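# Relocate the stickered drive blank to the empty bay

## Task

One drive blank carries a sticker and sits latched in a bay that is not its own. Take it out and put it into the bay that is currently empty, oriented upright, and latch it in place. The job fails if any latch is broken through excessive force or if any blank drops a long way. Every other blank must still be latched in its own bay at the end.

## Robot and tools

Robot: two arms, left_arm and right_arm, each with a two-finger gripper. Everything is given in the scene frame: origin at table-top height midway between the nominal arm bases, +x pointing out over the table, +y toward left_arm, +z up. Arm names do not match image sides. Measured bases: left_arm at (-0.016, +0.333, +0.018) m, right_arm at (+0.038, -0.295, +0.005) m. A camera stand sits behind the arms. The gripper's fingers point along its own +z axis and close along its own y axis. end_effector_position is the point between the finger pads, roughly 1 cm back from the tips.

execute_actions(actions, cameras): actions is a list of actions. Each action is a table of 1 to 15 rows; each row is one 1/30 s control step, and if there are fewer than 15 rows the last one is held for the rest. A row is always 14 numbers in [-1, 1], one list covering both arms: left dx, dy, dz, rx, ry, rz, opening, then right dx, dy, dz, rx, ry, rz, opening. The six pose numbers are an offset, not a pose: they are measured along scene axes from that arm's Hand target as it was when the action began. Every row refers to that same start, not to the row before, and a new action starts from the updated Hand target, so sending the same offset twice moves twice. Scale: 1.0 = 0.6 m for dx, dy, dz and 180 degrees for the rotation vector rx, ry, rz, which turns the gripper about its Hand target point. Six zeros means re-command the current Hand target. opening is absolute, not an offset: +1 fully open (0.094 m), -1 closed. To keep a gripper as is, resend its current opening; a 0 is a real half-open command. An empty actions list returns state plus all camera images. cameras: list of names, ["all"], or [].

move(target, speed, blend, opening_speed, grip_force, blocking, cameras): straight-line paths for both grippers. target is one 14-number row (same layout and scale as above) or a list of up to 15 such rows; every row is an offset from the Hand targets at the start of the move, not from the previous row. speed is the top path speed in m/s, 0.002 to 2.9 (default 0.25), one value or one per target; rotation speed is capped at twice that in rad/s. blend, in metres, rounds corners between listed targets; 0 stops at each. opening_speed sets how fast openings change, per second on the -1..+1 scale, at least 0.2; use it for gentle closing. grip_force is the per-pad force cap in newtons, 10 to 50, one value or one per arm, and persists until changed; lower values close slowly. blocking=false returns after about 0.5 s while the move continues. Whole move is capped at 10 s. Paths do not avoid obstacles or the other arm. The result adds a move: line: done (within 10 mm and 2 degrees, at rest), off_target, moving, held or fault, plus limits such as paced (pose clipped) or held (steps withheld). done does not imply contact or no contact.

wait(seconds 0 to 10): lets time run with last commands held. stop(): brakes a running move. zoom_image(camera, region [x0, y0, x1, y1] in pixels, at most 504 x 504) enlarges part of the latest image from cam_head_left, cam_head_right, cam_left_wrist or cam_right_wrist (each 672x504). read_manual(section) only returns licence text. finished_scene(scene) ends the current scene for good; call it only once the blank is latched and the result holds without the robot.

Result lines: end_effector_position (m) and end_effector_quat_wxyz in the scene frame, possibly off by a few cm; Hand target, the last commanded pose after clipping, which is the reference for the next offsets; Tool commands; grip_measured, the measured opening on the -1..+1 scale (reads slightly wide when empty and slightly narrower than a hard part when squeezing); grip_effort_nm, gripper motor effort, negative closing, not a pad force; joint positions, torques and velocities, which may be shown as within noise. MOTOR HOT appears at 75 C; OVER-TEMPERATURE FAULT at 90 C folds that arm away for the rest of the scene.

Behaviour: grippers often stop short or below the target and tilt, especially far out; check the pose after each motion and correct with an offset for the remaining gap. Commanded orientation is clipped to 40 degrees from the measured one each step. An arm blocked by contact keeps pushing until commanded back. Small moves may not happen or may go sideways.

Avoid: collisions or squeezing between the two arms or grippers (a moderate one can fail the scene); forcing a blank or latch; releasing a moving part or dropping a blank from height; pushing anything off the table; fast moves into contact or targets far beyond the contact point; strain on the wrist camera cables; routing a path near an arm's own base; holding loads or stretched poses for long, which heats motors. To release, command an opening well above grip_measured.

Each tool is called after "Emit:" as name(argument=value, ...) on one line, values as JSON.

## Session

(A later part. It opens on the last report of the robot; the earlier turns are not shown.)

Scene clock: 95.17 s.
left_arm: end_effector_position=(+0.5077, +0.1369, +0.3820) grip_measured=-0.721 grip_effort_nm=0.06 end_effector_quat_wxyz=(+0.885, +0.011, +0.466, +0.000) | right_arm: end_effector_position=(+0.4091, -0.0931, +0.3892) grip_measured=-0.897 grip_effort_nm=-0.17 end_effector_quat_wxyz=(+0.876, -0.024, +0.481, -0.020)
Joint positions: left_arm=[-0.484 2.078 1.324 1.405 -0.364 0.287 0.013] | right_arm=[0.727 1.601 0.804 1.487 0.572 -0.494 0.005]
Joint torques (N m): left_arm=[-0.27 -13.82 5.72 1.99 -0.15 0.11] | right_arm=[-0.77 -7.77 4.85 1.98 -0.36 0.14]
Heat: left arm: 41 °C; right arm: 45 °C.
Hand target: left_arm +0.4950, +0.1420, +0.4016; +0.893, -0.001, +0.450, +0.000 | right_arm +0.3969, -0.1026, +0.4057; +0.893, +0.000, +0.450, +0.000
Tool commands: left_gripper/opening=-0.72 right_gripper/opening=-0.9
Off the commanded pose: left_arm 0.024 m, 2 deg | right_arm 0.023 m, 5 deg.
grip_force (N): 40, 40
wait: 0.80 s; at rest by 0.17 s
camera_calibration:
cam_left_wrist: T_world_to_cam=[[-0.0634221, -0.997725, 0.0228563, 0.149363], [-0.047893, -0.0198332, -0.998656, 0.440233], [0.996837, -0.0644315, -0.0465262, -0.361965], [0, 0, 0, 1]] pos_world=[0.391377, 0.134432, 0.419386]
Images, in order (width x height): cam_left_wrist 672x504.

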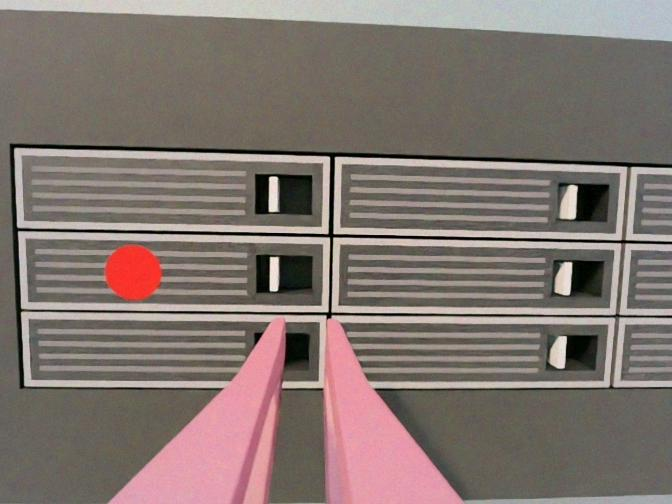

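Emit:
move(target=[[-0.02,0,0,0,0,0,-1,0,0,0,0,0,0,-0.9],[0.035,-0.0015,0.004,0,0,0,-1,0,0,0,0,0,0,-0.9],[0.053,-0.0015,0.0015,0,0,0,-1,0,0,0,0,0,0,-0.9],[0.07,-0.0015,0.0,0,0,0,-1,0,0,0,0,0,0,-0.9]], speed=[0.1,0.1,0.06,0.03])

Emit:
wait(seconds=0.8, cameras=["cam_left_wrist"])

Emit:
zoom_image(camera="cam_left_wrist", region=[220, 260, 400, 395])

Scene clock: 99.37 s.
left_arm: end_effector_position=(+0.5303, +0.1433, +0.4031) grip_measured=-0.995 grip_effort_nm=-0.26 end_effector_quat_wxyz=(+0.893, -0.005, +0.450, +0.004) | right_arm: end_effector_position=(+0.4091, -0.0931, +0.3892) grip_measured=-0.897 grip_effort_nm=-0.17 end_effector_quat_wxyz=(+0.876, -0.024, +0.481, -0.020)
Joint positions: left_arm=[-0.456 2.138 1.482 1.345 -0.362 0.277 0] | right_arm=[0.727 1.601 0.804 1.487 0.572 -0.494 0.005]
Joint torques (N m): left_arm=[0.88 -9.05 9.96 1.62 0.16 -0.07] | right_arm=[-0.58 -7.8 4.83 2 -0.42 0.16]
Heat: left arm: 42 °C; right arm: 45 °C.
Hand target: left_arm +0.5370, +0.1411, +0.4016; +0.893, -0.001, +0.450, +0.000 | right_arm +0.3969, -0.1026, +0.4057; +0.893, +0.000, +0.450, +0.000
Off the commanded pose: left_arm 0.007 m, 1 deg | right_arm 0.023 m, 5 deg.
grip_force (N): 40, 40
move: off_target (right_arm)

Scene clock: 100.17 s.
left_arm: end_effector_position=(+0.5303, +0.1433, +0.4031) grip_measured=-0.995 grip_effort_nm=-0.26 end_effector_quat_wxyz=(+0.893, -0.005, +0.450, +0.003) | right_arm: end_effector_position=(+0.4091, -0.0931, +0.3892) grip_measured=-0.897 grip_effort_nm=-0.17 end_effector_quat_wxyz=(+0.876, -0.024, +0.481, -0.020)
Joint positions: left_arm=[-0.456 2.138 1.482 1.345 -0.362 0.277 0] | right_arm=[0.727 1.601 0.804 1.487 0.572 -0.494 0.005]
Joint torques (N m): left_arm=[0.85 -9.01 9.95 1.61 0.16 -0.06] | right_arm=[-0.68 -7.91 4.9 1.96 -0.39 0.21]
Heat: left arm: 42 °C; right arm: 45 °C.
Hand target: left_arm +0.5370, +0.1411, +0.4016; +0.893, -0.001, +0.450, +0.000 | right_arm +0.3969, -0.1026, +0.4057; +0.893, +0.000, +0.450, +0.000
Tool commands: left_gripper/opening=-1.0 right_gripper/opening=-0.9
Off the commanded pose: left_arm 0.007 m, 1 deg | right_arm 0.023 m, 5 deg.
grip_force (N): 40, 40
wait: 0.80 s; at rest by 0.17 s
camera_calibration:
cam_left_wrist: T_world_to_cam=[[-0.0435424, -0.998021, 0.0453713, 0.137162], [-0.0125328, -0.0448651, -0.998914, 0.447532], [0.998973, -0.0440637, -0.0105545, -0.401578], [0, 0, 0, 1]] pos_world=[0.412747, 0.139274, 0.436584]
Images, in order (width x height): cam_left_wrist 672x504.

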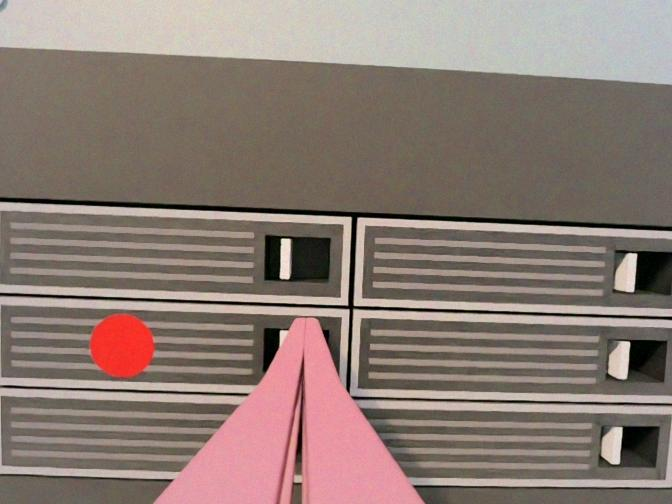

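Scaled by 2.800 from the camera's 672x504 image, which has a finer 960x720 frame.

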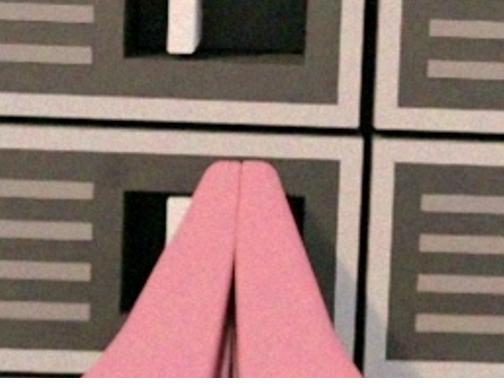

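Emit:
move(target=[0.008,0,-0.002,0,0,0,-1,0,0,0,0,0,0,-0.9], speed=0.03)

Emit:
move(target=[0,0,0,0,0,0,-0.70,0,0,0,0,0,0,-0.9], opening_speed=0.3, grip_force=45)

Emit:
wait(seconds=0.8, cameras=["cam_left_wrist"])

Emit:
zoom_image(camera="cam_left_wrist", region=[240, 290, 360, 380])

Scene clock: 101.97 s.
left_arm: end_effector_position=(+0.5309, +0.1430, +0.4028) grip_measured=-0.995 grip_effort_nm=-0.26 end_effector_quat_wxyz=(+0.895, -0.008, +0.445, +0.001) | right_arm: end_effector_position=(+0.4091, -0.0931, +0.3892) grip_measured=-0.897 grip_effort_nm=-0.17 end_effector_quat_wxyz=(+0.876, -0.024, +0.481, -0.020)
Joint positions: left_arm=[-0.456 2.151 1.493 1.36 -0.362 0.275 0] | right_arm=[0.727 1.601 0.804 1.487 0.572 -0.494 0.005]
Joint torques (N m): left_arm=[1.32 -8.88 10.81 1.35 0.21 -0.05] | right_arm=[-0.85 -7.95 4.89 2 -0.42 0.14]
Heat: left arm: 42 °C; right arm: 44 °C.
Hand target: left_arm +0.5419, +0.1411, +0.4003; +0.893, -0.001, +0.450, +0.000 | right_arm +0.3969, -0.1026, +0.4057; +0.893, +0.000, +0.450, +0.000
Off the commanded pose: left_arm 0.011 m, 1 deg | right_arm 0.023 m, 5 deg.
grip_force (N): 40, 40
move: off_target (left_arm, right_arm)

Scene clock: 103.17 s.
left_arm: end_effector_position=(+0.5308, +0.1446, +0.4038) grip_measured=-0.728 grip_effort_nm=1.23 end_effector_quat_wxyz=(+0.897, -0.008, +0.443, +0.001) | right_arm: end_effector_position=(+0.4091, -0.0931, +0.3892) grip_measured=-0.897 grip_effort_nm=-0.17 end_effector_quat_wxyz=(+0.876, -0.024, +0.481, -0.020)
Joint positions: left_arm=[-0.453 2.151 1.493 1.365 -0.36 0.274 0.013] | right_arm=[0.727 1.601 0.804 1.487 0.572 -0.494 0.005]
Joint torques (N m): left_arm=[1.03 -8.87 10.78 1.29 0.17 -0.05] | right_arm=[-0.7 -7.97 4.77 1.96 -0.39 0.15]
Heat: left arm: 42 °C; right arm: 44 °C.
Hand target: left_arm +0.5419, +0.1411, +0.4003; +0.893, -0.001, +0.450, +0.000 | right_arm +0.3969, -0.1026, +0.4057; +0.893, +0.000, +0.450, +0.000
Off the commanded pose: left_arm 0.012 m, 1 deg | right_arm 0.023 m, 5 deg.
grip_force (N): 45, 45
move: off_target (left_arm, right_arm)

Scene clock: 103.97 s.
left_arm: end_effector_position=(+0.5308, +0.1446, +0.4038) grip_measured=-0.728 grip_effort_nm=1.23 end_effector_quat_wxyz=(+0.897, -0.008, +0.443, +0.001) | right_arm: end_effector_position=(+0.4091, -0.0931, +0.3892) grip_measured=-0.897 grip_effort_nm=-0.17 end_effector_quat_wxyz=(+0.876, -0.024, +0.481, -0.020)
Joint positions: left_arm=[-0.453 2.151 1.493 1.365 -0.36 0.274 0.013] | right_arm=[0.727 1.601 0.804 1.487 0.572 -0.494 0.005]
Joint torques (N m): left_arm=[1.01 -8.85 10.74 1.29 0.19 -0.05] | right_arm=[-0.88 -7.99 4.79 1.98 -0.4 0.18]
Heat: left arm: 42 °C; right arm: 44 °C.
Hand target: left_arm +0.5419, +0.1411, +0.4003; +0.893, -0.001, +0.450, +0.000 | right_arm +0.3969, -0.1026, +0.4057; +0.893, +0.000, +0.450, +0.000
Tool commands: left_gripper/opening=-0.7 right_gripper/opening=-0.9
Off the commanded pose: left_arm 0.012 m, 1 deg | right_arm 0.023 m, 5 deg.
grip_force (N): 45, 45
wait: 0.80 s; at rest by 0.17 s
camera_calibration:
cam_left_wrist: T_world_to_cam=[[-0.0452294, -0.997583, 0.0527436, 0.136244], [0.00368334, -0.0529638, -0.99859, 0.440799], [0.99897, -0.0449714, 0.00606996, -0.408597], [0, 0, 0, 1]] pos_world=[0.412714, 0.140886, 0.435471]
Images, in order (width x height): cam_left_wrist 672x504.

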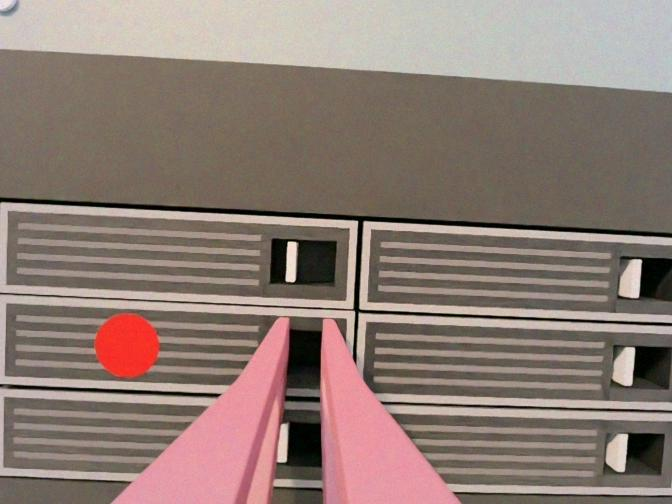

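Scaled by 4.200 from the camera's 672x504 image, which has a finer 960x720 frame.

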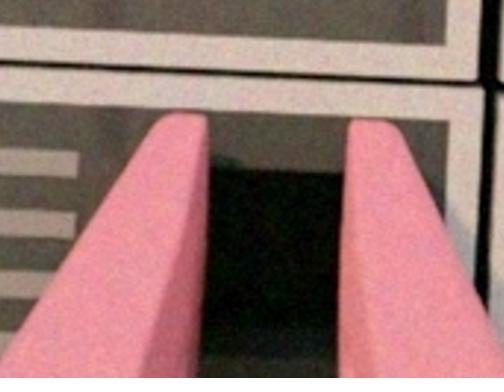

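Emit:
move(target=[[-0.02,0.003,0.025,0,0,0,-0.7,0,0,0,0,0,0,-0.9],[-0.07,0.003,0.032,0,0,0,-0.7,0,0,0,0,0,0,-0.9]], speed=0.04, blend=0.005)

Emit:
wait(seconds=0.8, cameras=["cam_left_wrist"])

Scene clock: 106.17 s.
left_arm: end_effector_position=(+0.5126, +0.1408, +0.4027) grip_measured=-0.721 grip_effort_nm=1.13 end_effector_quat_wxyz=(+0.887, +0.006, +0.461, +0.001) | right_arm: end_effector_position=(+0.4091, -0.0931, +0.3892) grip_measured=-0.897 grip_effort_nm=-0.17 end_effector_quat_wxyz=(+0.876, -0.024, +0.481, -0.020)
Joint positions: left_arm=[-0.473 2.061 1.381 1.341 -0.361 0.283 0.013] | right_arm=[0.727 1.601 0.804 1.487 0.572 -0.494 0.005]
Joint torques (N m): left_arm=[-0.65 -13.86 5.67 1.83 -0.12 0.12] | right_arm=[-0.76 -8.03 4.85 1.98 -0.38 0.14]
Heat: left arm: 43 °C; right arm: 44 °C.
Hand target: left_arm +0.4999, +0.1428, +0.4194; +0.893, +0.000, +0.450, +0.000 | right_arm +0.3969, -0.1026, +0.4057; +0.893, +0.000, +0.450, +0.000
Off the commanded pose: left_arm 0.021 m, 2 deg | right_arm 0.023 m, 5 deg.
grip_force (N): 45, 45
move: off_target (left_arm, right_arm)

Scene clock: 106.97 s.
left_arm: end_effector_position=(+0.5126, +0.1408, +0.4027) grip_measured=-0.721 grip_effort_nm=1.13 end_effector_quat_wxyz=(+0.887, +0.006, +0.461, +0.001) | right_arm: end_effector_position=(+0.4091, -0.0931, +0.3892) grip_measured=-0.897 grip_effort_nm=-0.17 end_effector_quat_wxyz=(+0.876, -0.024, +0.481, -0.020)
Joint positions: left_arm=[-0.473 2.061 1.381 1.341 -0.361 0.283 0.013] | right_arm=[0.727 1.601 0.804 1.487 0.572 -0.494 0.005]
Joint torques (N m): left_arm=[-0.66 -13.81 5.7 1.85 -0.12 0.11] | right_arm=[-0.65 -7.98 4.71 1.94 -0.4 0.19]
Heat: left arm: 43 °C; right arm: 44 °C.
Hand target: left_arm +0.4999, +0.1428, +0.4194; +0.893, +0.000, +0.450, +0.000 | right_arm +0.3969, -0.1026, +0.4057; +0.893, +0.000, +0.450, +0.000
Tool commands: left_gripper/opening=-0.7 right_gripper/opening=-0.9
Off the commanded pose: left_arm 0.021 m, 2 deg | right_arm 0.023 m, 5 deg.
grip_force (N): 45, 45
wait: 0.80 s; at rest by 0.17 s
camera_calibration:
cam_left_wrist: T_world_to_cam=[[-0.0576009, -0.997926, 0.0287352, 0.147772], [-0.0384176, -0.026546, -0.998909, 0.457429], [0.9976, -0.058642, -0.0368088, -0.370675], [0, 0, 0, 1]] pos_world=[0.395871, 0.137872, 0.43904]
Images, in order (width x height): cam_left_wrist 672x504.

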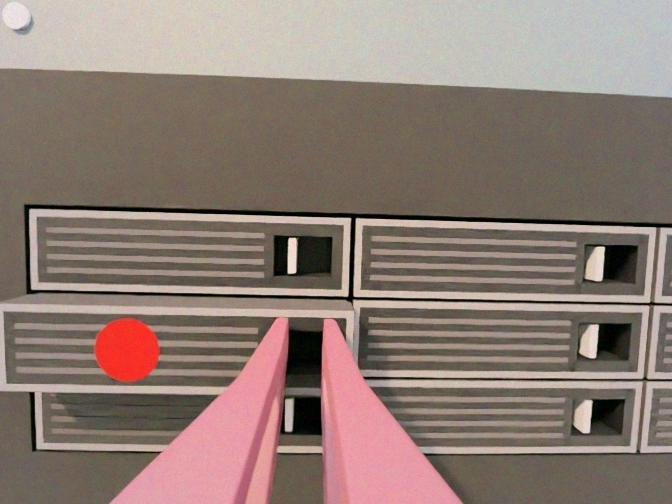

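Emit:
move(target=[-0.055,0.0,0.0,0,0,0,-0.7,0,0,0,0,0,0,-0.9], speed=0.04)

Emit:
wait(seconds=0.8, cameras=["cam_left_wrist"])

Scene clock: 108.60 s.
left_arm: end_effector_position=(+0.4808, +0.1410, +0.4018) grip_measured=-0.721 grip_effort_nm=1.12 end_effector_quat_wxyz=(+0.885, +0.006, +0.465, +0.003) | right_arm: end_effector_position=(+0.4091, -0.0931, +0.3892) grip_measured=-0.897 grip_effort_nm=-0.17 end_effector_quat_wxyz=(+0.876, -0.024, +0.481, -0.020)
Joint positions: left_arm=[-0.509 1.963 1.235 1.389 -0.395 0.308 0.013] | right_arm=[0.727 1.601 0.804 1.487 0.572 -0.494 0.005]
Joint torques (N m): left_arm=[-0.75 -12.82 5.74 1.92 -0.06 0.16] | right_arm=[-0.75 -7.79 4.83 1.97 -0.39 0.18]
Heat: left arm: 44 °C; right arm: 44 °C.
Hand target: left_arm +0.4669, +0.1429, +0.4194; +0.893, -0.001, +0.450, +0.000 | right_arm +0.3969, -0.1026, +0.4057; +0.893, +0.000, +0.450, +0.000
Off the commanded pose: left_arm 0.022 m, 2 deg | right_arm 0.023 m, 5 deg.
grip_force (N): 45, 45
move: off_target (left_arm, right_arm)

Scene clock: 109.40 s.
left_arm: end_effector_position=(+0.4808, +0.1410, +0.4018) grip_measured=-0.721 grip_effort_nm=1.12 end_effector_quat_wxyz=(+0.885, +0.006, +0.465, +0.004) | right_arm: end_effector_position=(+0.4091, -0.0931, +0.3892) grip_measured=-0.897 grip_effort_nm=-0.17 end_effector_quat_wxyz=(+0.876, -0.024, +0.481, -0.020)
Joint positions: left_arm=[-0.509 1.963 1.235 1.389 -0.395 0.309 0.013] | right_arm=[0.727 1.601 0.804 1.487 0.572 -0.494 0.005]
Joint torques (N m): left_arm=[-0.79 -12.9 5.75 1.95 -0.06 0.12] | right_arm=[-0.75 -7.92 4.9 1.94 -0.35 0.19]
Heat: left arm: 44 °C; right arm: 44 °C.
Hand target: left_arm +0.4670, +0.1429, +0.4194; +0.893, +0.000, +0.450, +0.000 | right_arm +0.3969, -0.1026, +0.4057; +0.893, +0.000, +0.450, +0.000
Tool commands: left_gripper/opening=-0.7 right_gripper/opening=-0.9
Off the commanded pose: left_arm 0.022 m, 2 deg | right_arm 0.023 m, 5 deg.
grip_force (N): 45, 45
wait: 0.80 s; at rest by 0.17 s
camera_calibration:
cam_left_wrist: T_world_to_cam=[[-0.0523604, -0.998271, 0.0266955, 0.144508], [-0.0469665, -0.0242409, -0.998602, 0.459026], [0.997523, -0.053541, -0.045616, -0.3361], [0, 0, 0, 1]] pos_world=[0.364393, 0.137391, 0.439195]
Images, in order (width x height): cam_left_wrist 672x504.

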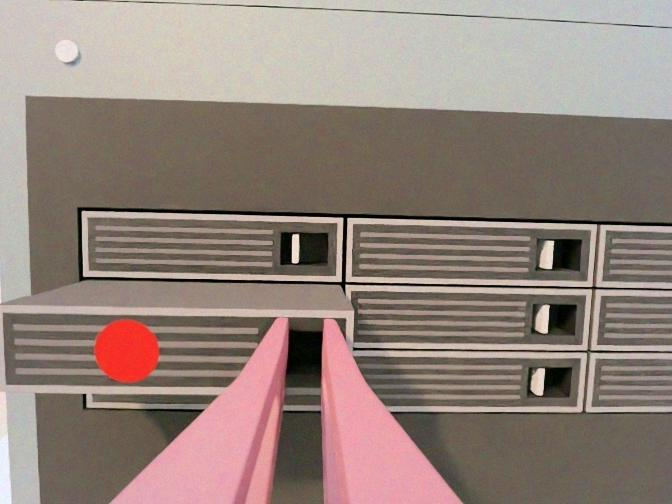

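Emit:
move(target=[[0,0,-0.01,0,0,0,-0.97,0,0,0,0,0,0,-0.9],[-0.167,0,-0.01,0,0,0,-0.97,0,0,0,0,0,0,-0.9]], speed=0.1, grip_force=50)

Emit:
move(target=[0.055,0.239,0.265,0.0873,0.3267,-0.1535,1,-0.02,0.12,0.02,0.4814,0.1588,0.1588,0.1], speed=0.25)

Emit:
wait(seconds=0.8, cameras=["cam_left_wrist","cam_right_wrist"])

Scene clock: 114.33 s.
left_arm: end_effector_position=(+0.3785, +0.1329, +0.3996) grip_measured=-0.969 grip_effort_nm=-0.08 end_effector_quat_wxyz=(+0.883, +0.020, +0.469, +0.002) | right_arm: end_effector_position=(+0.4091, -0.0931, +0.3892) grip_measured=-0.897 grip_effort_nm=-0.17 end_effector_quat_wxyz=(+0.876, -0.024, +0.481, -0.020)
Joint positions: left_arm=[-0.675 1.686 0.861 1.518 -0.503 0.425 0.001] | right_arm=[0.727 1.601 0.804 1.487 0.572 -0.494 0.005]
Joint torques (N m): left_arm=[-0.09 -9.11 5.42 2.23 -0.14 0.14] | right_arm=[-0.72 -7.94 4.89 1.93 -0.39 0.16]
Heat: left arm: 45 °C; right arm: 43 °C.
Hand target: left_arm +0.3667, +0.1430, +0.4135; +0.893, -0.001, +0.450, +0.000 | right_arm +0.3969, -0.1026, +0.4057; +0.893, +0.000, +0.450, +0.000
Off the commanded pose: left_arm 0.021 m, 3 deg | right_arm 0.023 m, 5 deg.
move: off_target (left_arm, right_arm)

Scene clock: 118.70 s.
left_arm: end_effector_position=(+0.3977, +0.2860, +0.5732) grip_measured=+0.999 grip_effort_nm=0.05 end_effector_quat_wxyz=(+0.626, +0.185, +0.744, -0.143) | right_arm: end_effector_position=(+0.3899, -0.0299, +0.4004) grip_measured=+0.097 grip_effort_nm=0.13 end_effector_quat_wxyz=(+0.511, +0.498, +0.510, +0.480)
Joint positions: left_arm=[0.1 1.881 2.848 -1.176 0.573 0.134 0.094] | right_arm=[0.989 1.483 1.34 0.112 1.003 1.555 0.052]
Joint torques (N m): left_arm=[0.85 -4.79 5.52 2.42 0.13 -0.01] | right_arm=[0.2 -8.44 9.35 1.38 -0.15 0.05]
Heat: left arm: 44 °C; right arm: 43 °C.
Hand target: left_arm +0.3997, +0.2863, +0.5725; +0.527, +0.218, +0.808, -0.145 | right_arm +0.3849, -0.0307, +0.4177; +0.500, +0.500, +0.500, +0.500
Off the commanded pose: left_arm 0.002 m, 14 deg | right_arm 0.018 m, 3 deg.
elbow stopped short (left arm): the move would have taken joint 3 (elbow) straighter than the controller allows.
move: off_target (left_arm, right_arm)

Scene clock: 119.50 s.
left_arm: end_effector_position=(+0.3976, +0.2859, +0.5733) grip_measured=+0.999 grip_effort_nm=0.05 end_effector_quat_wxyz=(+0.626, +0.185, +0.744, -0.143) | right_arm: end_effector_position=(+0.3899, -0.0299, +0.4003) grip_measured=+0.097 grip_effort_nm=0.13 end_effector_quat_wxyz=(+0.511, +0.498, +0.511, +0.480)
Joint positions: left_arm=[0.1 1.881 2.848 -1.176 0.574 0.134 0.094] | right_arm=[0.989 1.483 1.34 0.111 1.002 1.555 0.052]
Joint torques (N m): left_arm=[0.84 -4.75 5.49 2.42 0.14 0.01] | right_arm=[0.16 -8.31 9.57 1.39 -0.13 0.11]
Heat: left arm: 43 °C; right arm: 43 °C.
Hand target: left_arm +0.3997, +0.2862, +0.5725; +0.527, +0.218, +0.808, -0.145 | right_arm +0.3849, -0.0306, +0.4177; +0.500, +0.500, +0.500, +0.500
Tool commands: left_gripper/opening=+1.0 right_gripper/opening=+0.1
Off the commanded pose: left_arm 0.002 m, 14 deg | right_arm 0.018 m, 3 deg.
wait: 0.80 s; at rest by 0.17 s
camera_calibration:
cam_left_wrist: T_world_to_cam=[[-0.462404, -0.885403, 0.0473771, 0.399182], [-0.665412, 0.311206, -0.678512, 0.596382], [0.586012, -0.345272, -0.73306, 0.40346], [0, 0, 0, 1]] pos_world=[0.34499, 0.307142, 0.681501]
cam_right_wrist: T_world_to_cam=[[-0.0452592, -0.0915028, -0.994776, 0.404304], [-0.575665, 0.816223, -0.048888, 0.300134], [0.816432, 0.570445, -0.0896166, -0.148466], [0, 0, 0, 1]] pos_world=[0.312288, -0.12329, 0.40356]
Images, in order (width x height): cam_left_wrist 672x504, cam_right_wrist 672x504.

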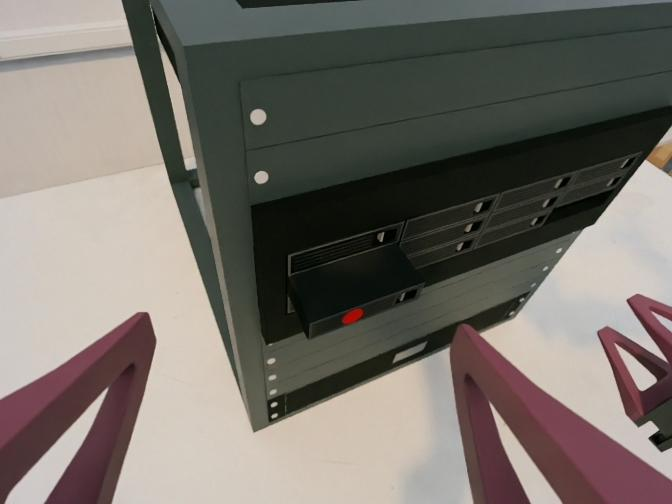

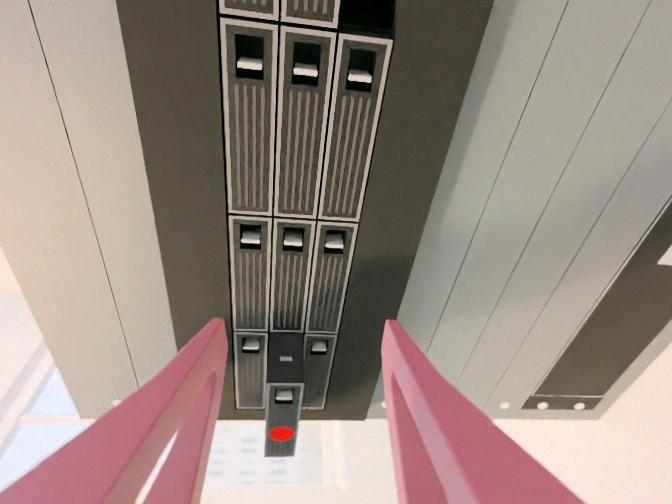

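Emit:
move(target=[0,0,0,0,0,0,1,0.05,0.29,0.004,0,0,0,0.1], speed=0.15)

Emit:
wait(seconds=0.8, cameras=["cam_left_wrist","cam_right_wrist"])

Scene clock: 122.37 s.
left_arm: end_effector_position=(+0.3976, +0.2859, +0.5733) grip_measured=+0.999 grip_effort_nm=0.05 end_effector_quat_wxyz=(+0.626, +0.185, +0.744, -0.143) | right_arm: end_effector_position=(+0.4159, +0.1434, +0.4185) grip_measured=+0.097 grip_effort_nm=0.13 end_effector_quat_wxyz=(+0.501, +0.492, +0.507, +0.500)
Joint positions: left_arm=[0.1 1.881 2.848 -1.176 0.574 0.134 0.094] | right_arm=[1.137 2.168 2.256 -0.083 1.119 1.552 0.052]
Joint torques (N m): left_arm=[0.85 -4.72 5.52 2.42 0.14 0] | right_arm=[0.03 -10.85 8.94 1.36 0.16 0.12]
Heat: left arm: 43 °C; right arm: 43 °C.
Hand target: left_arm +0.3997, +0.2863, +0.5725; +0.527, +0.218, +0.808, -0.145 | right_arm +0.4149, +0.1434, +0.4202; +0.500, +0.500, +0.500, +0.500
Off the commanded pose: left_arm 0.002 m, 14 deg | right_arm 0.002 m, 1 deg.
elbow stopped short (left arm): the move would have taken joint 3 (elbow) straighter than the controller allows.
move: off_target (left_arm)

Scene clock: 123.17 s.
left_arm: end_effector_position=(+0.3976, +0.2859, +0.5733) grip_measured=+0.999 grip_effort_nm=0.06 end_effector_quat_wxyz=(+0.626, +0.185, +0.744, -0.143) | right_arm: end_effector_position=(+0.4159, +0.1434, +0.4185) grip_measured=+0.097 grip_effort_nm=0.13 end_effector_quat_wxyz=(+0.501, +0.492, +0.507, +0.500)
Joint positions: left_arm=[0.1 1.881 2.848 -1.176 0.574 0.134 0.094] | right_arm=[1.137 2.168 2.256 -0.083 1.119 1.552 0.052]
Joint torques (N m): left_arm=[0.87 -4.75 5.56 2.43 0.14 0] | right_arm=[0.02 -11.03 8.83 1.33 0.21 0.06]
Heat: left arm: 43 °C; right arm: 43 °C.
Hand target: left_arm +0.3997, +0.2863, +0.5725; +0.527, +0.218, +0.808, -0.145 | right_arm +0.4149, +0.1433, +0.4202; +0.500, +0.500, +0.500, +0.500
Tool commands: left_gripper/opening=+1.0 right_gripper/opening=+0.1
Off the commanded pose: left_arm 0.002 m, 14 deg | right_arm 0.002 m, 1 deg.
wait: 0.80 s; at rest by 0.17 s
camera_calibration:
cam_left_wrist: T_world_to_cam=[[-0.462404, -0.885403, 0.0473771, 0.399182], [-0.665412, 0.311206, -0.678512, 0.596382], [0.586012, -0.345272, -0.73306, 0.40346], [0, 0, 0, 1]] pos_world=[0.34499, 0.307142, 0.681501]
cam_right_wrist: T_world_to_cam=[[-0.023521, -0.0647355, -0.997625, 0.427716], [-0.600433, 0.798787, -0.0376766, 0.182701], [0.799329, 0.59812, -0.0576576, -0.277164], [0, 0, 0, 1]] pos_world=[0.341305, 0.0475269, 0.417603]
Images, in order (width x height): cam_left_wrist 672x504, cam_right_wrist 672x504.

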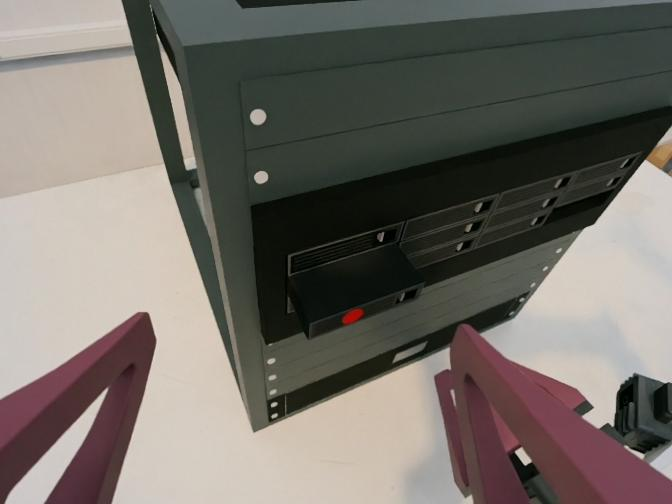

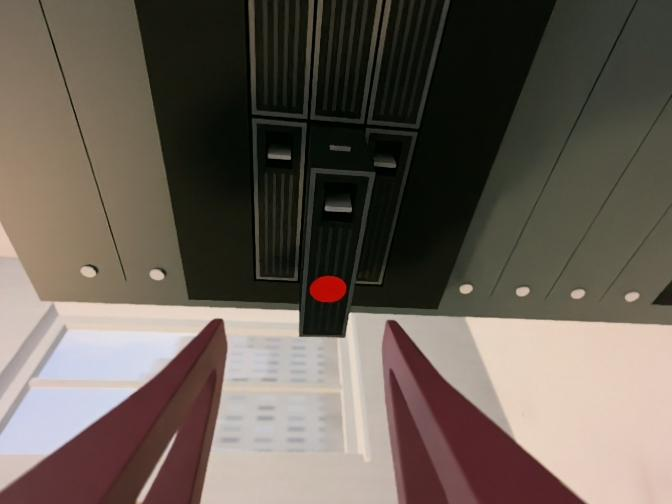

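Emit:
move(target=[0,0,0,0,0,0,1,0.03,0.003,-0.014,0,0,0,0.1], speed=0.1)

Emit:
wait(seconds=0.8, cameras=["cam_right_wrist"])

Scene clock: 125.00 s.
left_arm: end_effector_position=(+0.3976, +0.2859, +0.5733) grip_measured=+0.999 grip_effort_nm=0.05 end_effector_quat_wxyz=(+0.626, +0.185, +0.744, -0.143) | right_arm: end_effector_position=(+0.4307, +0.1432, +0.4089) grip_measured=+0.097 grip_effort_nm=0.13 end_effector_quat_wxyz=(+0.507, +0.497, +0.503, +0.492)
Joint positions: left_arm=[0.1 1.881 2.848 -1.176 0.574 0.134 0.094] | right_arm=[1.113 2.211 2.29 -0.083 1.117 1.554 0.052]
Joint torques (N m): left_arm=[0.84 -4.78 5.56 2.42 0.14 0] | right_arm=[-0.72 -11.4 8.91 1.34 -0.15 0.06]
Heat: left arm: 42 °C; right arm: 44 °C.
Hand target: left_arm +0.3997, +0.2863, +0.5725; +0.527, +0.218, +0.808, -0.145 | right_arm +0.4330, +0.1451, +0.4117; +0.500, +0.500, +0.500, +0.500
Off the commanded pose: left_arm 0.002 m, 14 deg | right_arm 0.004 m, 1 deg.
elbow stopped short (left arm): the move would have taken joint 3 (elbow) straighter than the controller allows.
move: off_target (left_arm)

Scene clock: 125.80 s.
left_arm: end_effector_position=(+0.3976, +0.2859, +0.5733) grip_measured=+0.999 grip_effort_nm=0.05 end_effector_quat_wxyz=(+0.626, +0.185, +0.744, -0.143) | right_arm: end_effector_position=(+0.4307, +0.1432, +0.4089) grip_measured=+0.097 grip_effort_nm=0.13 end_effector_quat_wxyz=(+0.507, +0.497, +0.503, +0.492)
Joint positions: left_arm=[0.1 1.881 2.848 -1.176 0.574 0.134 0.094] | right_arm=[1.113 2.211 2.29 -0.083 1.117 1.554 0.052]
Joint torques (N m): left_arm=[0.88 -4.72 5.52 2.43 0.14 0] | right_arm=[-0.79 -11.34 8.91 1.37 -0.16 0.09]
Heat: left arm: 42 °C; right arm: 44 °C.
Hand target: left_arm +0.3997, +0.2863, +0.5725; +0.527, +0.218, +0.808, -0.145 | right_arm +0.4330, +0.1451, +0.4117; +0.500, +0.500, +0.500, +0.500
Tool commands: left_gripper/opening=+1.0 right_gripper/opening=+0.1
Off the commanded pose: left_arm 0.002 m, 14 deg | right_arm 0.004 m, 1 deg.
wait: 0.80 s; at rest by 0.17 s
camera_calibration:
cam_right_wrist: T_world_to_cam=[[-0.0284509, -0.0690722, -0.997206, 0.421093], [-0.582796, 0.811654, -0.0395923, 0.182667], [0.812121, 0.580041, -0.0633472, -0.290006], [0, 0, 0, 1]] pos_world=[0.353958, 0.0490386, 0.408778]
Images, in order (width x height): cam_right_wrist 672x504.

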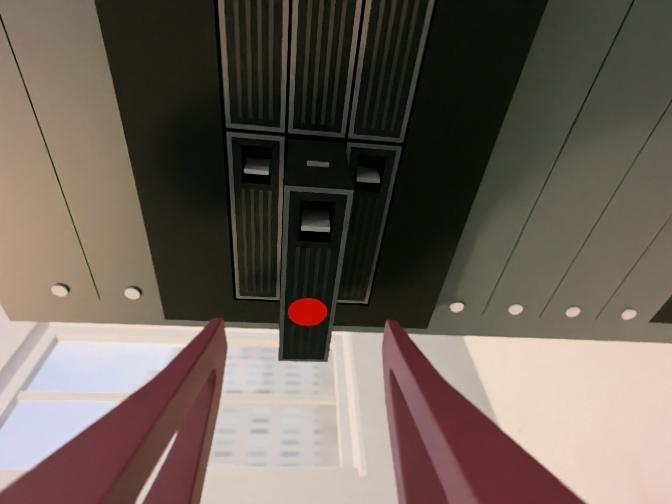

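Emit:
move(target=[[0,0,0,0,0,0,1,0.03,0.0,0.0,0.014,0,0,0.1],[0,0,0,0,0,0,1,0.125,0.0,0,0.014,0,0,0.1]], speed=0.1)

Emit:
wait(seconds=0.8, cameras=["cam_right_wrist","cam_left_wrist"])

Scene clock: 128.67 s.
left_arm: end_effector_position=(+0.3976, +0.2859, +0.5733) grip_measured=+0.999 grip_effort_nm=0.05 end_effector_quat_wxyz=(+0.626, +0.185, +0.744, -0.143) | right_arm: end_effector_position=(+0.5073, +0.1422, +0.4118) grip_measured=+0.097 grip_effort_nm=0.13 end_effector_quat_wxyz=(+0.492, +0.500, +0.482, +0.525)
Joint positions: left_arm=[0.1 1.881 2.848 -1.176 0.574 0.134 0.094] | right_arm=[0.978 2.533 2.842 -0.246 0.958 1.571 0.052]
Joint torques (N m): left_arm=[0.85 -4.78 5.5 2.43 0.14 -0.01] | right_arm=[-0.35 -12.7 8.23 1.44 -0.19 -0.15]
Heat: left arm: 42 °C; right arm: 44 °C.
Hand target: left_arm +0.3997, +0.2863, +0.5725; +0.527, +0.218, +0.808, -0.145 | right_arm +0.5080, +0.1451, +0.4118; +0.489, +0.511, +0.489, +0.511
Off the commanded pose: left_arm 0.002 m, 14 deg | right_arm 0.003 m, 2 deg.
elbow stopped short (left arm): the move would have taken joint 3 (elbow) straighter than the controller allows.
elbow stopped short (right arm): the move would have taken joint 3 (elbow) straighter than the controller allows.
move: off_target (left_arm)

Scene clock: 129.47 s.
left_arm: end_effector_position=(+0.3976, +0.2859, +0.5733) grip_measured=+0.999 grip_effort_nm=0.05 end_effector_quat_wxyz=(+0.626, +0.185, +0.744, -0.143) | right_arm: end_effector_position=(+0.5073, +0.1423, +0.4117) grip_measured=+0.097 grip_effort_nm=0.13 end_effector_quat_wxyz=(+0.492, +0.500, +0.482, +0.525)
Joint positions: left_arm=[0.1 1.881 2.848 -1.176 0.574 0.134 0.094] | right_arm=[0.978 2.533 2.842 -0.247 0.957 1.571 0.052]
Joint torques (N m): left_arm=[0.85 -4.77 5.52 2.42 0.15 0] | right_arm=[-0.27 -12.66 8.24 1.41 -0.18 -0.16]
Heat: left arm: 41 °C; right arm: 45 °C.
Hand target: left_arm +0.3997, +0.2863, +0.5725; +0.527, +0.218, +0.808, -0.145 | right_arm +0.5080, +0.1451, +0.4117; +0.489, +0.511, +0.489, +0.511
Tool commands: left_gripper/opening=+1.0 right_gripper/opening=+0.1
Off the commanded pose: left_arm 0.002 m, 14 deg | right_arm 0.003 m, 2 deg.
wait: 0.80 s; at rest by 0.17 s
camera_calibration:
cam_left_wrist: T_world_to_cam=[[-0.462404, -0.885403, 0.0473771, 0.399182], [-0.665412, 0.311206, -0.678512, 0.596382], [0.586012, -0.345272, -0.73306, 0.40346], [0, 0, 0, 1]] pos_world=[0.34499, 0.307142, 0.681501]
cam_right_wrist: T_world_to_cam=[[0.00951996, 0.00186047, -0.999953, 0.397763], [-0.601848, 0.798599, -0.00424401, 0.225206], [0.798554, 0.60186, 0.00872235, -0.377459], [0, 0, 0, 1]] pos_world=[0.433175, 0.0465878, 0.401992]
Images, in order (width x height): cam_left_wrist 672x504, cam_right_wrist 672x504.

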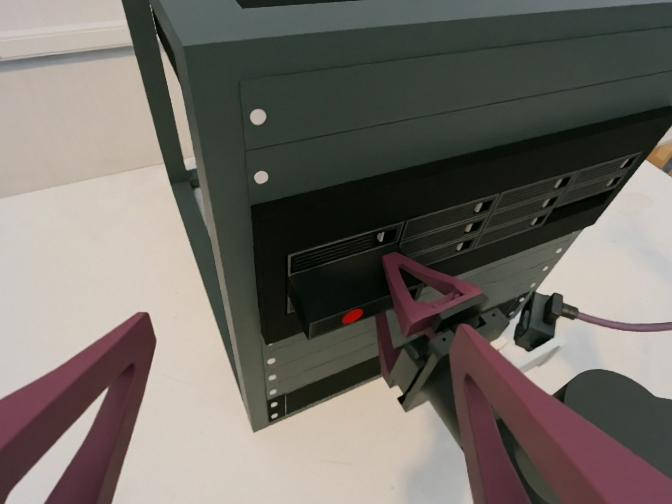

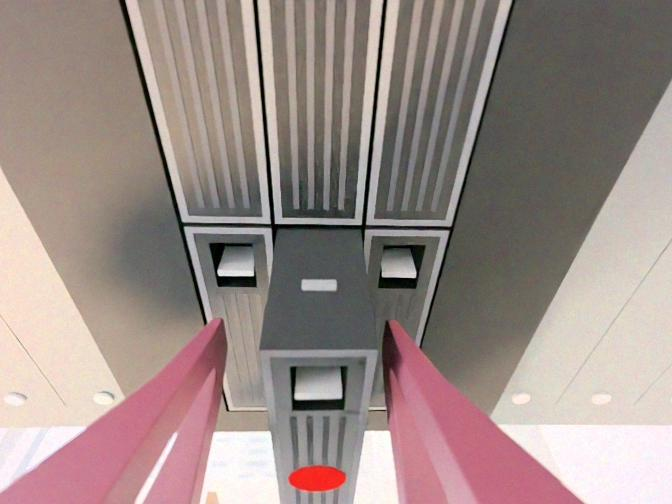

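Emit:
move(target=[0,0,0,0,0,0,1, 0,0,-0.006,0,0,0,0.1], speed=0.05, grip_force=50)

Emit:
wait(seconds=0.6, cameras=["cam_right_wrist","cam_left_wrist"])

Scene clock: 133.30 s.
left_arm: end_effector_position=(+0.3976, +0.2859, +0.5733) grip_measured=+0.999 grip_effort_nm=0.05 end_effector_quat_wxyz=(+0.626, +0.185, +0.744, -0.143) | right_arm: end_effector_position=(+0.5074, +0.1424, +0.4100) grip_measured=+0.097 grip_effort_nm=0.13 end_effector_quat_wxyz=(+0.492, +0.499, +0.485, +0.522)
Joint positions: left_arm=[0.1 1.881 2.848 -1.176 0.574 0.134 0.094] | right_arm=[0.978 2.533 2.842 -0.256 0.957 1.571 0.052]
Joint torques (N m): left_arm=[0.85 -4.74 5.52 2.42 0.14 -0.01] | right_arm=[-0.46 -12.51 8.28 1.42 -0.08 -0.03]
Heat: left arm: 41 °C; right arm: 46 °C.
Hand target: left_arm +0.3997, +0.2863, +0.5725; +0.527, +0.218, +0.808, -0.145 | right_arm +0.5080, +0.1451, +0.4081; +0.489, +0.511, +0.489, +0.511
Off the commanded pose: left_arm 0.002 m, 14 deg | right_arm 0.003 m, 2 deg.
elbow stopped short (left arm): the move would have taken joint 3 (elbow) straighter than the controller allows.
elbow stopped short (right arm): the move would have taken joint 3 (elbow) straighter than the controller allows.
move: off_target (left_arm)

Scene clock: 133.90 s.
left_arm: end_effector_position=(+0.3976, +0.2859, +0.5733) grip_measured=+0.999 grip_effort_nm=0.05 end_effector_quat_wxyz=(+0.626, +0.185, +0.744, -0.143) | right_arm: end_effector_position=(+0.5074, +0.1424, +0.4100) grip_measured=+0.097 grip_effort_nm=0.13 end_effector_quat_wxyz=(+0.492, +0.499, +0.486, +0.522)
Joint positions: left_arm=[0.1 1.881 2.848 -1.176 0.574 0.134 0.094] | right_arm=[0.978 2.533 2.842 -0.257 0.957 1.571 0.052]
Joint torques (N m): left_arm=[0.88 -4.75 5.56 2.43 0.14 0] | right_arm=[-0.34 -12.4 8.2 1.42 -0.07 -0.03]
Heat: left arm: 41 °C; right arm: 47 °C.
Hand target: left_arm +0.3997, +0.2863, +0.5725; +0.527, +0.218, +0.808, -0.145 | right_arm +0.5080, +0.1451, +0.4081; +0.489, +0.511, +0.489, +0.511
Tool commands: left_gripper/opening=+1.0 right_gripper/opening=+0.1
Off the commanded pose: left_arm 0.002 m, 14 deg | right_arm 0.003 m, 2 deg.
wait: 0.60 s; at rest by 0.17 s
camera_calibration:
cam_left_wrist: T_world_to_cam=[[-0.462404, -0.885403, 0.0473771, 0.399182], [-0.665412, 0.311206, -0.678512, 0.596382], [0.586012, -0.345272, -0.73306, 0.40346], [0, 0, 0, 1]] pos_world=[0.34499, 0.307142, 0.681501]
cam_right_wrist: T_world_to_cam=[[0.00396907, -0.00637205, -0.999972, 0.400017], [-0.601933, 0.798512, -0.00747749, 0.22654], [0.798537, 0.601945, -0.000666195, -0.37369], [0, 0, 0, 1]] pos_world=[0.433179, 0.0465953, 0.401451]
Images, in order (width x height): cam_left_wrist 672x504, cam_right_wrist 672x504.

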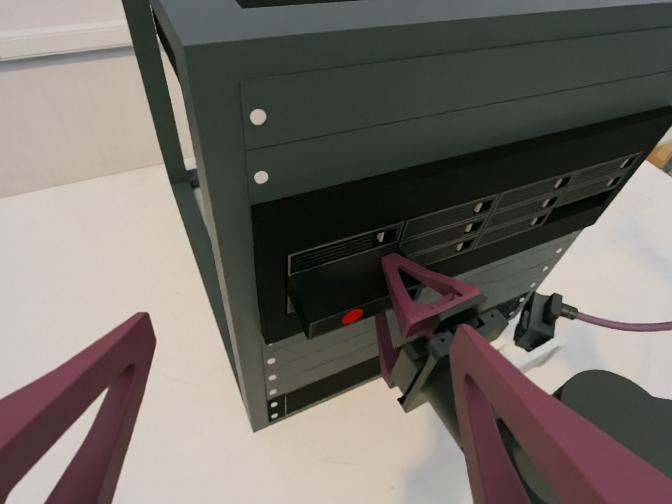

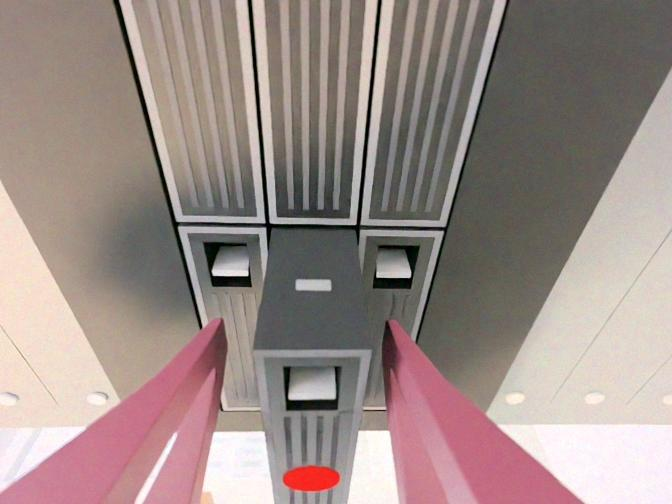

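Emit:
move(target=[0,0,0,0,0,0,1, 0,0,0,0,0,0,-0.55], speed=0.05, opening_speed=0.4)

Emit:
wait(seconds=0.6, cameras=["cam_right_wrist"])

Scene clock: 136.27 s.
left_arm: end_effector_position=(+0.3976, +0.2859, +0.5733) grip_measured=+0.999 grip_effort_nm=0.05 end_effector_quat_wxyz=(+0.626, +0.185, +0.744, -0.143) | right_arm: end_effector_position=(+0.5077, +0.1429, +0.4083) grip_measured=-0.423 grip_effort_nm=-1.05 end_effector_quat_wxyz=(+0.493, +0.499, +0.487, +0.520)
Joint positions: left_arm=[0.1 1.881 2.848 -1.176 0.574 0.134 0.094] | right_arm=[0.978 2.535 2.842 -0.26 0.957 1.571 0.027]
Joint torques (N m): left_arm=[0.88 -4.77 5.53 2.42 0.15 -0.01] | right_arm=[-0.23 -12.59 8.24 1.44 -0.08 -0.02]
Heat: left arm: 42 °C; right arm: 47 °C.
Hand target: left_arm +0.3997, +0.2863, +0.5725; +0.527, +0.218, +0.808, -0.145 | right_arm +0.5080, +0.1451, +0.4081; +0.489, +0.511, +0.489, +0.511
Off the commanded pose: left_arm 0.002 m, 14 deg | right_arm 0.002 m, 2 deg.
elbow stopped short (left arm): the move would have taken joint 3 (elbow) straighter than the controller allows.
elbow stopped short (right arm): the move would have taken joint 3 (elbow) straighter than the controller allows.
move: off_target (left_arm)

Scene clock: 136.87 s.
left_arm: end_effector_position=(+0.3976, +0.2859, +0.5733) grip_measured=+0.999 grip_effort_nm=0.06 end_effector_quat_wxyz=(+0.626, +0.185, +0.744, -0.143) | right_arm: end_effector_position=(+0.5077, +0.1429, +0.4083) grip_measured=-0.423 grip_effort_nm=-1.05 end_effector_quat_wxyz=(+0.493, +0.499, +0.487, +0.520)
Joint positions: left_arm=[0.1 1.881 2.848 -1.176 0.574 0.134 0.094] | right_arm=[0.978 2.535 2.842 -0.26 0.957 1.571 0.027]
Joint torques (N m): left_arm=[0.87 -4.77 5.5 2.42 0.14 -0.01] | right_arm=[-0.35 -12.67 8.35 1.42 -0.08 -0.05]
Heat: left arm: 42 °C; right arm: 47 °C.
Hand target: left_arm +0.3997, +0.2863, +0.5725; +0.527, +0.218, +0.808, -0.145 | right_arm +0.5080, +0.1451, +0.4081; +0.489, +0.511, +0.489, +0.511
Tool commands: left_gripper/opening=+1.0 right_gripper/opening=-0.55
Off the commanded pose: left_arm 0.002 m, 14 deg | right_arm 0.002 m, 2 deg.
wait: 0.60 s; at rest by 0.17 s
camera_calibration:
cam_right_wrist: T_world_to_cam=[[0.00119304, -0.010489, -0.999944, 0.400384], [-0.601895, 0.798523, -0.0090943, 0.226943], [0.798574, 0.601872, -0.0053606, -0.372368], [0, 0, 0, 1]] pos_world=[0.433482, 0.0470984, 0.40043]
Images, in order (width x height): cam_right_wrist 672x504.

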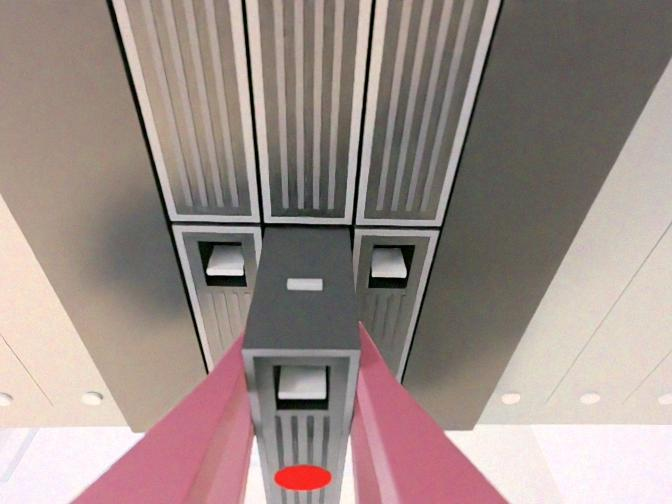

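Emit:
move(target=[0,0,0,0,0,0,1, -0.05,0,0.018,0,0,0,-0.7], speed=0.06)

Emit:
wait(seconds=0.6, cameras=["cam_right_wrist","cam_left_wrist"])

Scene clock: 138.50 s.
left_arm: end_effector_position=(+0.3976, +0.2859, +0.5733) grip_measured=+0.999 grip_effort_nm=0.05 end_effector_quat_wxyz=(+0.626, +0.185, +0.744, -0.143) | right_arm: end_effector_position=(+0.4947, +0.1463, +0.4073) grip_measured=-0.423 grip_effort_nm=-1.05 end_effector_quat_wxyz=(+0.494, +0.506, +0.487, +0.512)
Joint positions: left_arm=[0.1 1.881 2.848 -1.176 0.574 0.134 0.094] | right_arm=[1.005 2.528 2.842 -0.29 1.002 1.587 0.027]
Joint torques (N m): left_arm=[0.85 -4.78 5.53 2.42 0.13 -0.01] | right_arm=[1.88 -16.61 6.58 1.03 0.26 0.1]
Heat: left arm: 42 °C; right arm: 48 °C.
Hand target: left_arm +0.3997, +0.2863, +0.5725; +0.527, +0.218, +0.808, -0.145 | right_arm +0.4780, +0.1453, +0.4188; +0.489, +0.510, +0.489, +0.511
Off the commanded pose: left_arm 0.002 m, 14 deg | right_arm 0.020 m, 1 deg.
elbow stopped short (left arm): the move would have taken joint 3 (elbow) straighter than the controller allows.
move: off_target (left_arm, right_arm)

Scene clock: 139.10 s.
left_arm: end_effector_position=(+0.3976, +0.2859, +0.5733) grip_measured=+0.999 grip_effort_nm=0.05 end_effector_quat_wxyz=(+0.626, +0.185, +0.744, -0.143) | right_arm: end_effector_position=(+0.4946, +0.1462, +0.4075) grip_measured=-0.423 grip_effort_nm=-1.05 end_effector_quat_wxyz=(+0.494, +0.506, +0.487, +0.513)
Joint positions: left_arm=[0.1 1.881 2.848 -1.176 0.574 0.134 0.094] | right_arm=[1.005 2.528 2.842 -0.29 1.002 1.588 0.027]
Joint torques (N m): left_arm=[0.83 -4.79 5.52 2.42 0.14 0] | right_arm=[1.76 -16.7 6.5 1.06 0.22 0.07]
Heat: left arm: 42 °C; right arm: 49 °C.
Hand target: left_arm +0.3997, +0.2863, +0.5725; +0.527, +0.218, +0.808, -0.145 | right_arm +0.4779, +0.1451, +0.4190; +0.489, +0.511, +0.489, +0.511
Tool commands: left_gripper/opening=+1.0 right_gripper/opening=-0.7
Off the commanded pose: left_arm 0.002 m, 14 deg | right_arm 0.020 m, 1 deg.
wait: 0.60 s; at rest by 0.17 s
camera_calibration:
cam_left_wrist: T_world_to_cam=[[-0.462404, -0.885403, 0.0473771, 0.399182], [-0.665412, 0.311206, -0.678512, 0.596382], [0.586012, -0.345272, -0.73306, 0.40346], [0, 0, 0, 1]] pos_world=[0.34499, 0.307142, 0.681501]
cam_right_wrist: T_world_to_cam=[[-0.0128738, -0.0115174, -0.999851, 0.406695], [-0.588519, 0.808482, -0.00173539, 0.205325], [0.808381, 0.588408, -0.0171864, -0.361905], [0, 0, 0, 1]] pos_world=[0.418631, 0.0516306, 0.40077]
Images, in order (width x height): cam_left_wrist 672x504, cam_right_wrist 672x504.

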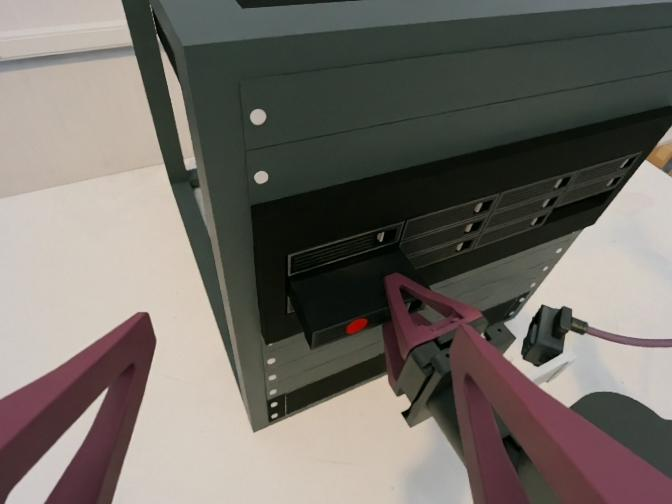

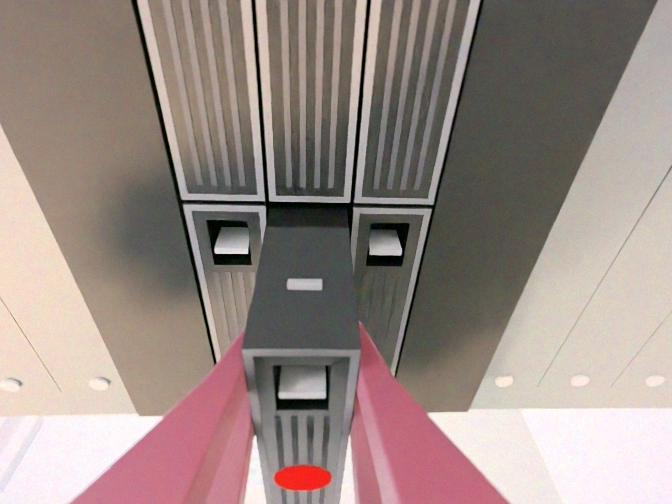

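Emit:
move(target=[0,0,0,0,0,0,1, -0.04,0,0.0,0,0,0,-0.7], speed=0.06)

Emit:
wait(seconds=0.6, cameras=["cam_right_wrist","cam_left_wrist"])

Scene clock: 141.03 s.
left_arm: end_effector_position=(+0.3976, +0.2859, +0.5733) grip_measured=+0.999 grip_effort_nm=0.05 end_effector_quat_wxyz=(+0.626, +0.185, +0.744, -0.143) | right_arm: end_effector_position=(+0.4623, +0.1490, +0.4088) grip_measured=-0.423 grip_effort_nm=-1.05 end_effector_quat_wxyz=(+0.490, +0.511, +0.491, +0.508)
Joint positions: left_arm=[0.1 1.881 2.848 -1.176 0.574 0.134 0.094] | right_arm=[1.062 2.357 2.548 -0.2 1.059 1.617 0.027]
Joint torques (N m): left_arm=[0.87 -4.75 5.55 2.42 0.14 -0.01] | right_arm=[0.57 -16.18 5.03 1.42 0.13 -0.1]
Heat: left arm: 42 °C; right arm: 50 °C.
Hand target: left_arm +0.3997, +0.2863, +0.5725; +0.527, +0.218, +0.808, -0.145 | right_arm +0.4540, +0.1451, +0.4190; +0.489, +0.511, +0.489, +0.511
Off the commanded pose: left_arm 0.002 m, 14 deg | right_arm 0.014 m, 0 deg.
elbow stopped short (left arm): the move would have taken joint 3 (elbow) straighter than the controller allows.
move: off_target (left_arm, right_arm)

Scene clock: 141.63 s.
left_arm: end_effector_position=(+0.3976, +0.2859, +0.5733) grip_measured=+0.999 grip_effort_nm=0.06 end_effector_quat_wxyz=(+0.626, +0.185, +0.744, -0.143) | right_arm: end_effector_position=(+0.4623, +0.1490, +0.4088) grip_measured=-0.423 grip_effort_nm=-1.05 end_effector_quat_wxyz=(+0.490, +0.511, +0.491, +0.508)
Joint positions: left_arm=[0.1 1.881 2.848 -1.176 0.574 0.134 0.094] | right_arm=[1.062 2.357 2.548 -0.2 1.059 1.617 0.027]
Joint torques (N m): left_arm=[0.9 -4.78 5.5 2.44 0.14 0] | right_arm=[0.57 -16.09 4.94 1.45 0.09 -0.1]
Heat: left arm: 42 °C; right arm: 50 °C.
Hand target: left_arm +0.3997, +0.2863, +0.5725; +0.527, +0.218, +0.808, -0.145 | right_arm +0.4540, +0.1451, +0.4190; +0.489, +0.511, +0.489, +0.511
Tool commands: left_gripper/opening=+1.0 right_gripper/opening=-0.7
Off the commanded pose: left_arm 0.002 m, 14 deg | right_arm 0.014 m, 0 deg.
wait: 0.60 s; at rest by 0.17 s
camera_calibration:
cam_left_wrist: T_world_to_cam=[[-0.462404, -0.885403, 0.0473771, 0.399182], [-0.665412, 0.311206, -0.678512, 0.596382], [0.586012, -0.345272, -0.73306, 0.40346], [0, 0, 0, 1]] pos_world=[0.34499, 0.307142, 0.681501]
cam_right_wrist: T_world_to_cam=[[-0.0307382, -0.0113272, -0.999463, 0.415666], [-0.587923, 0.808868, 0.00891426, 0.179403], [0.808333, 0.587881, -0.0315226, -0.331415], [0, 0, 0, 1]] pos_world=[0.386145, 0.0544277, 0.403397]
Images, in order (width x height): cam_left_wrist 672x504, cam_right_wrist 672x504.

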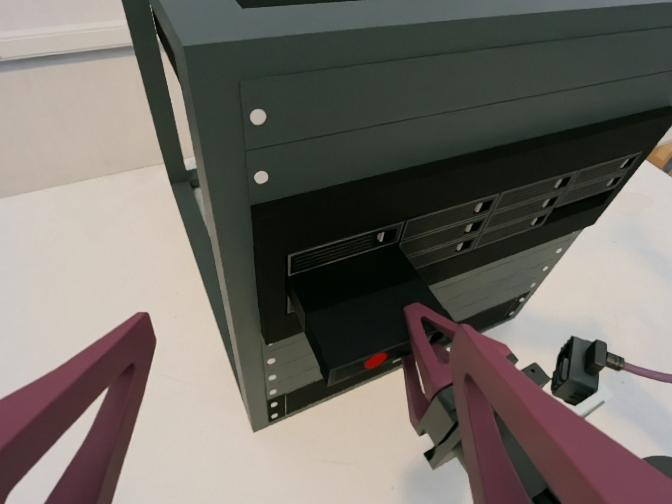

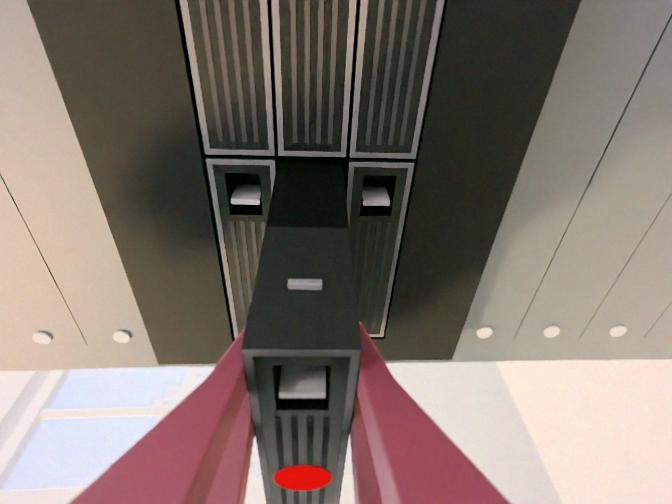

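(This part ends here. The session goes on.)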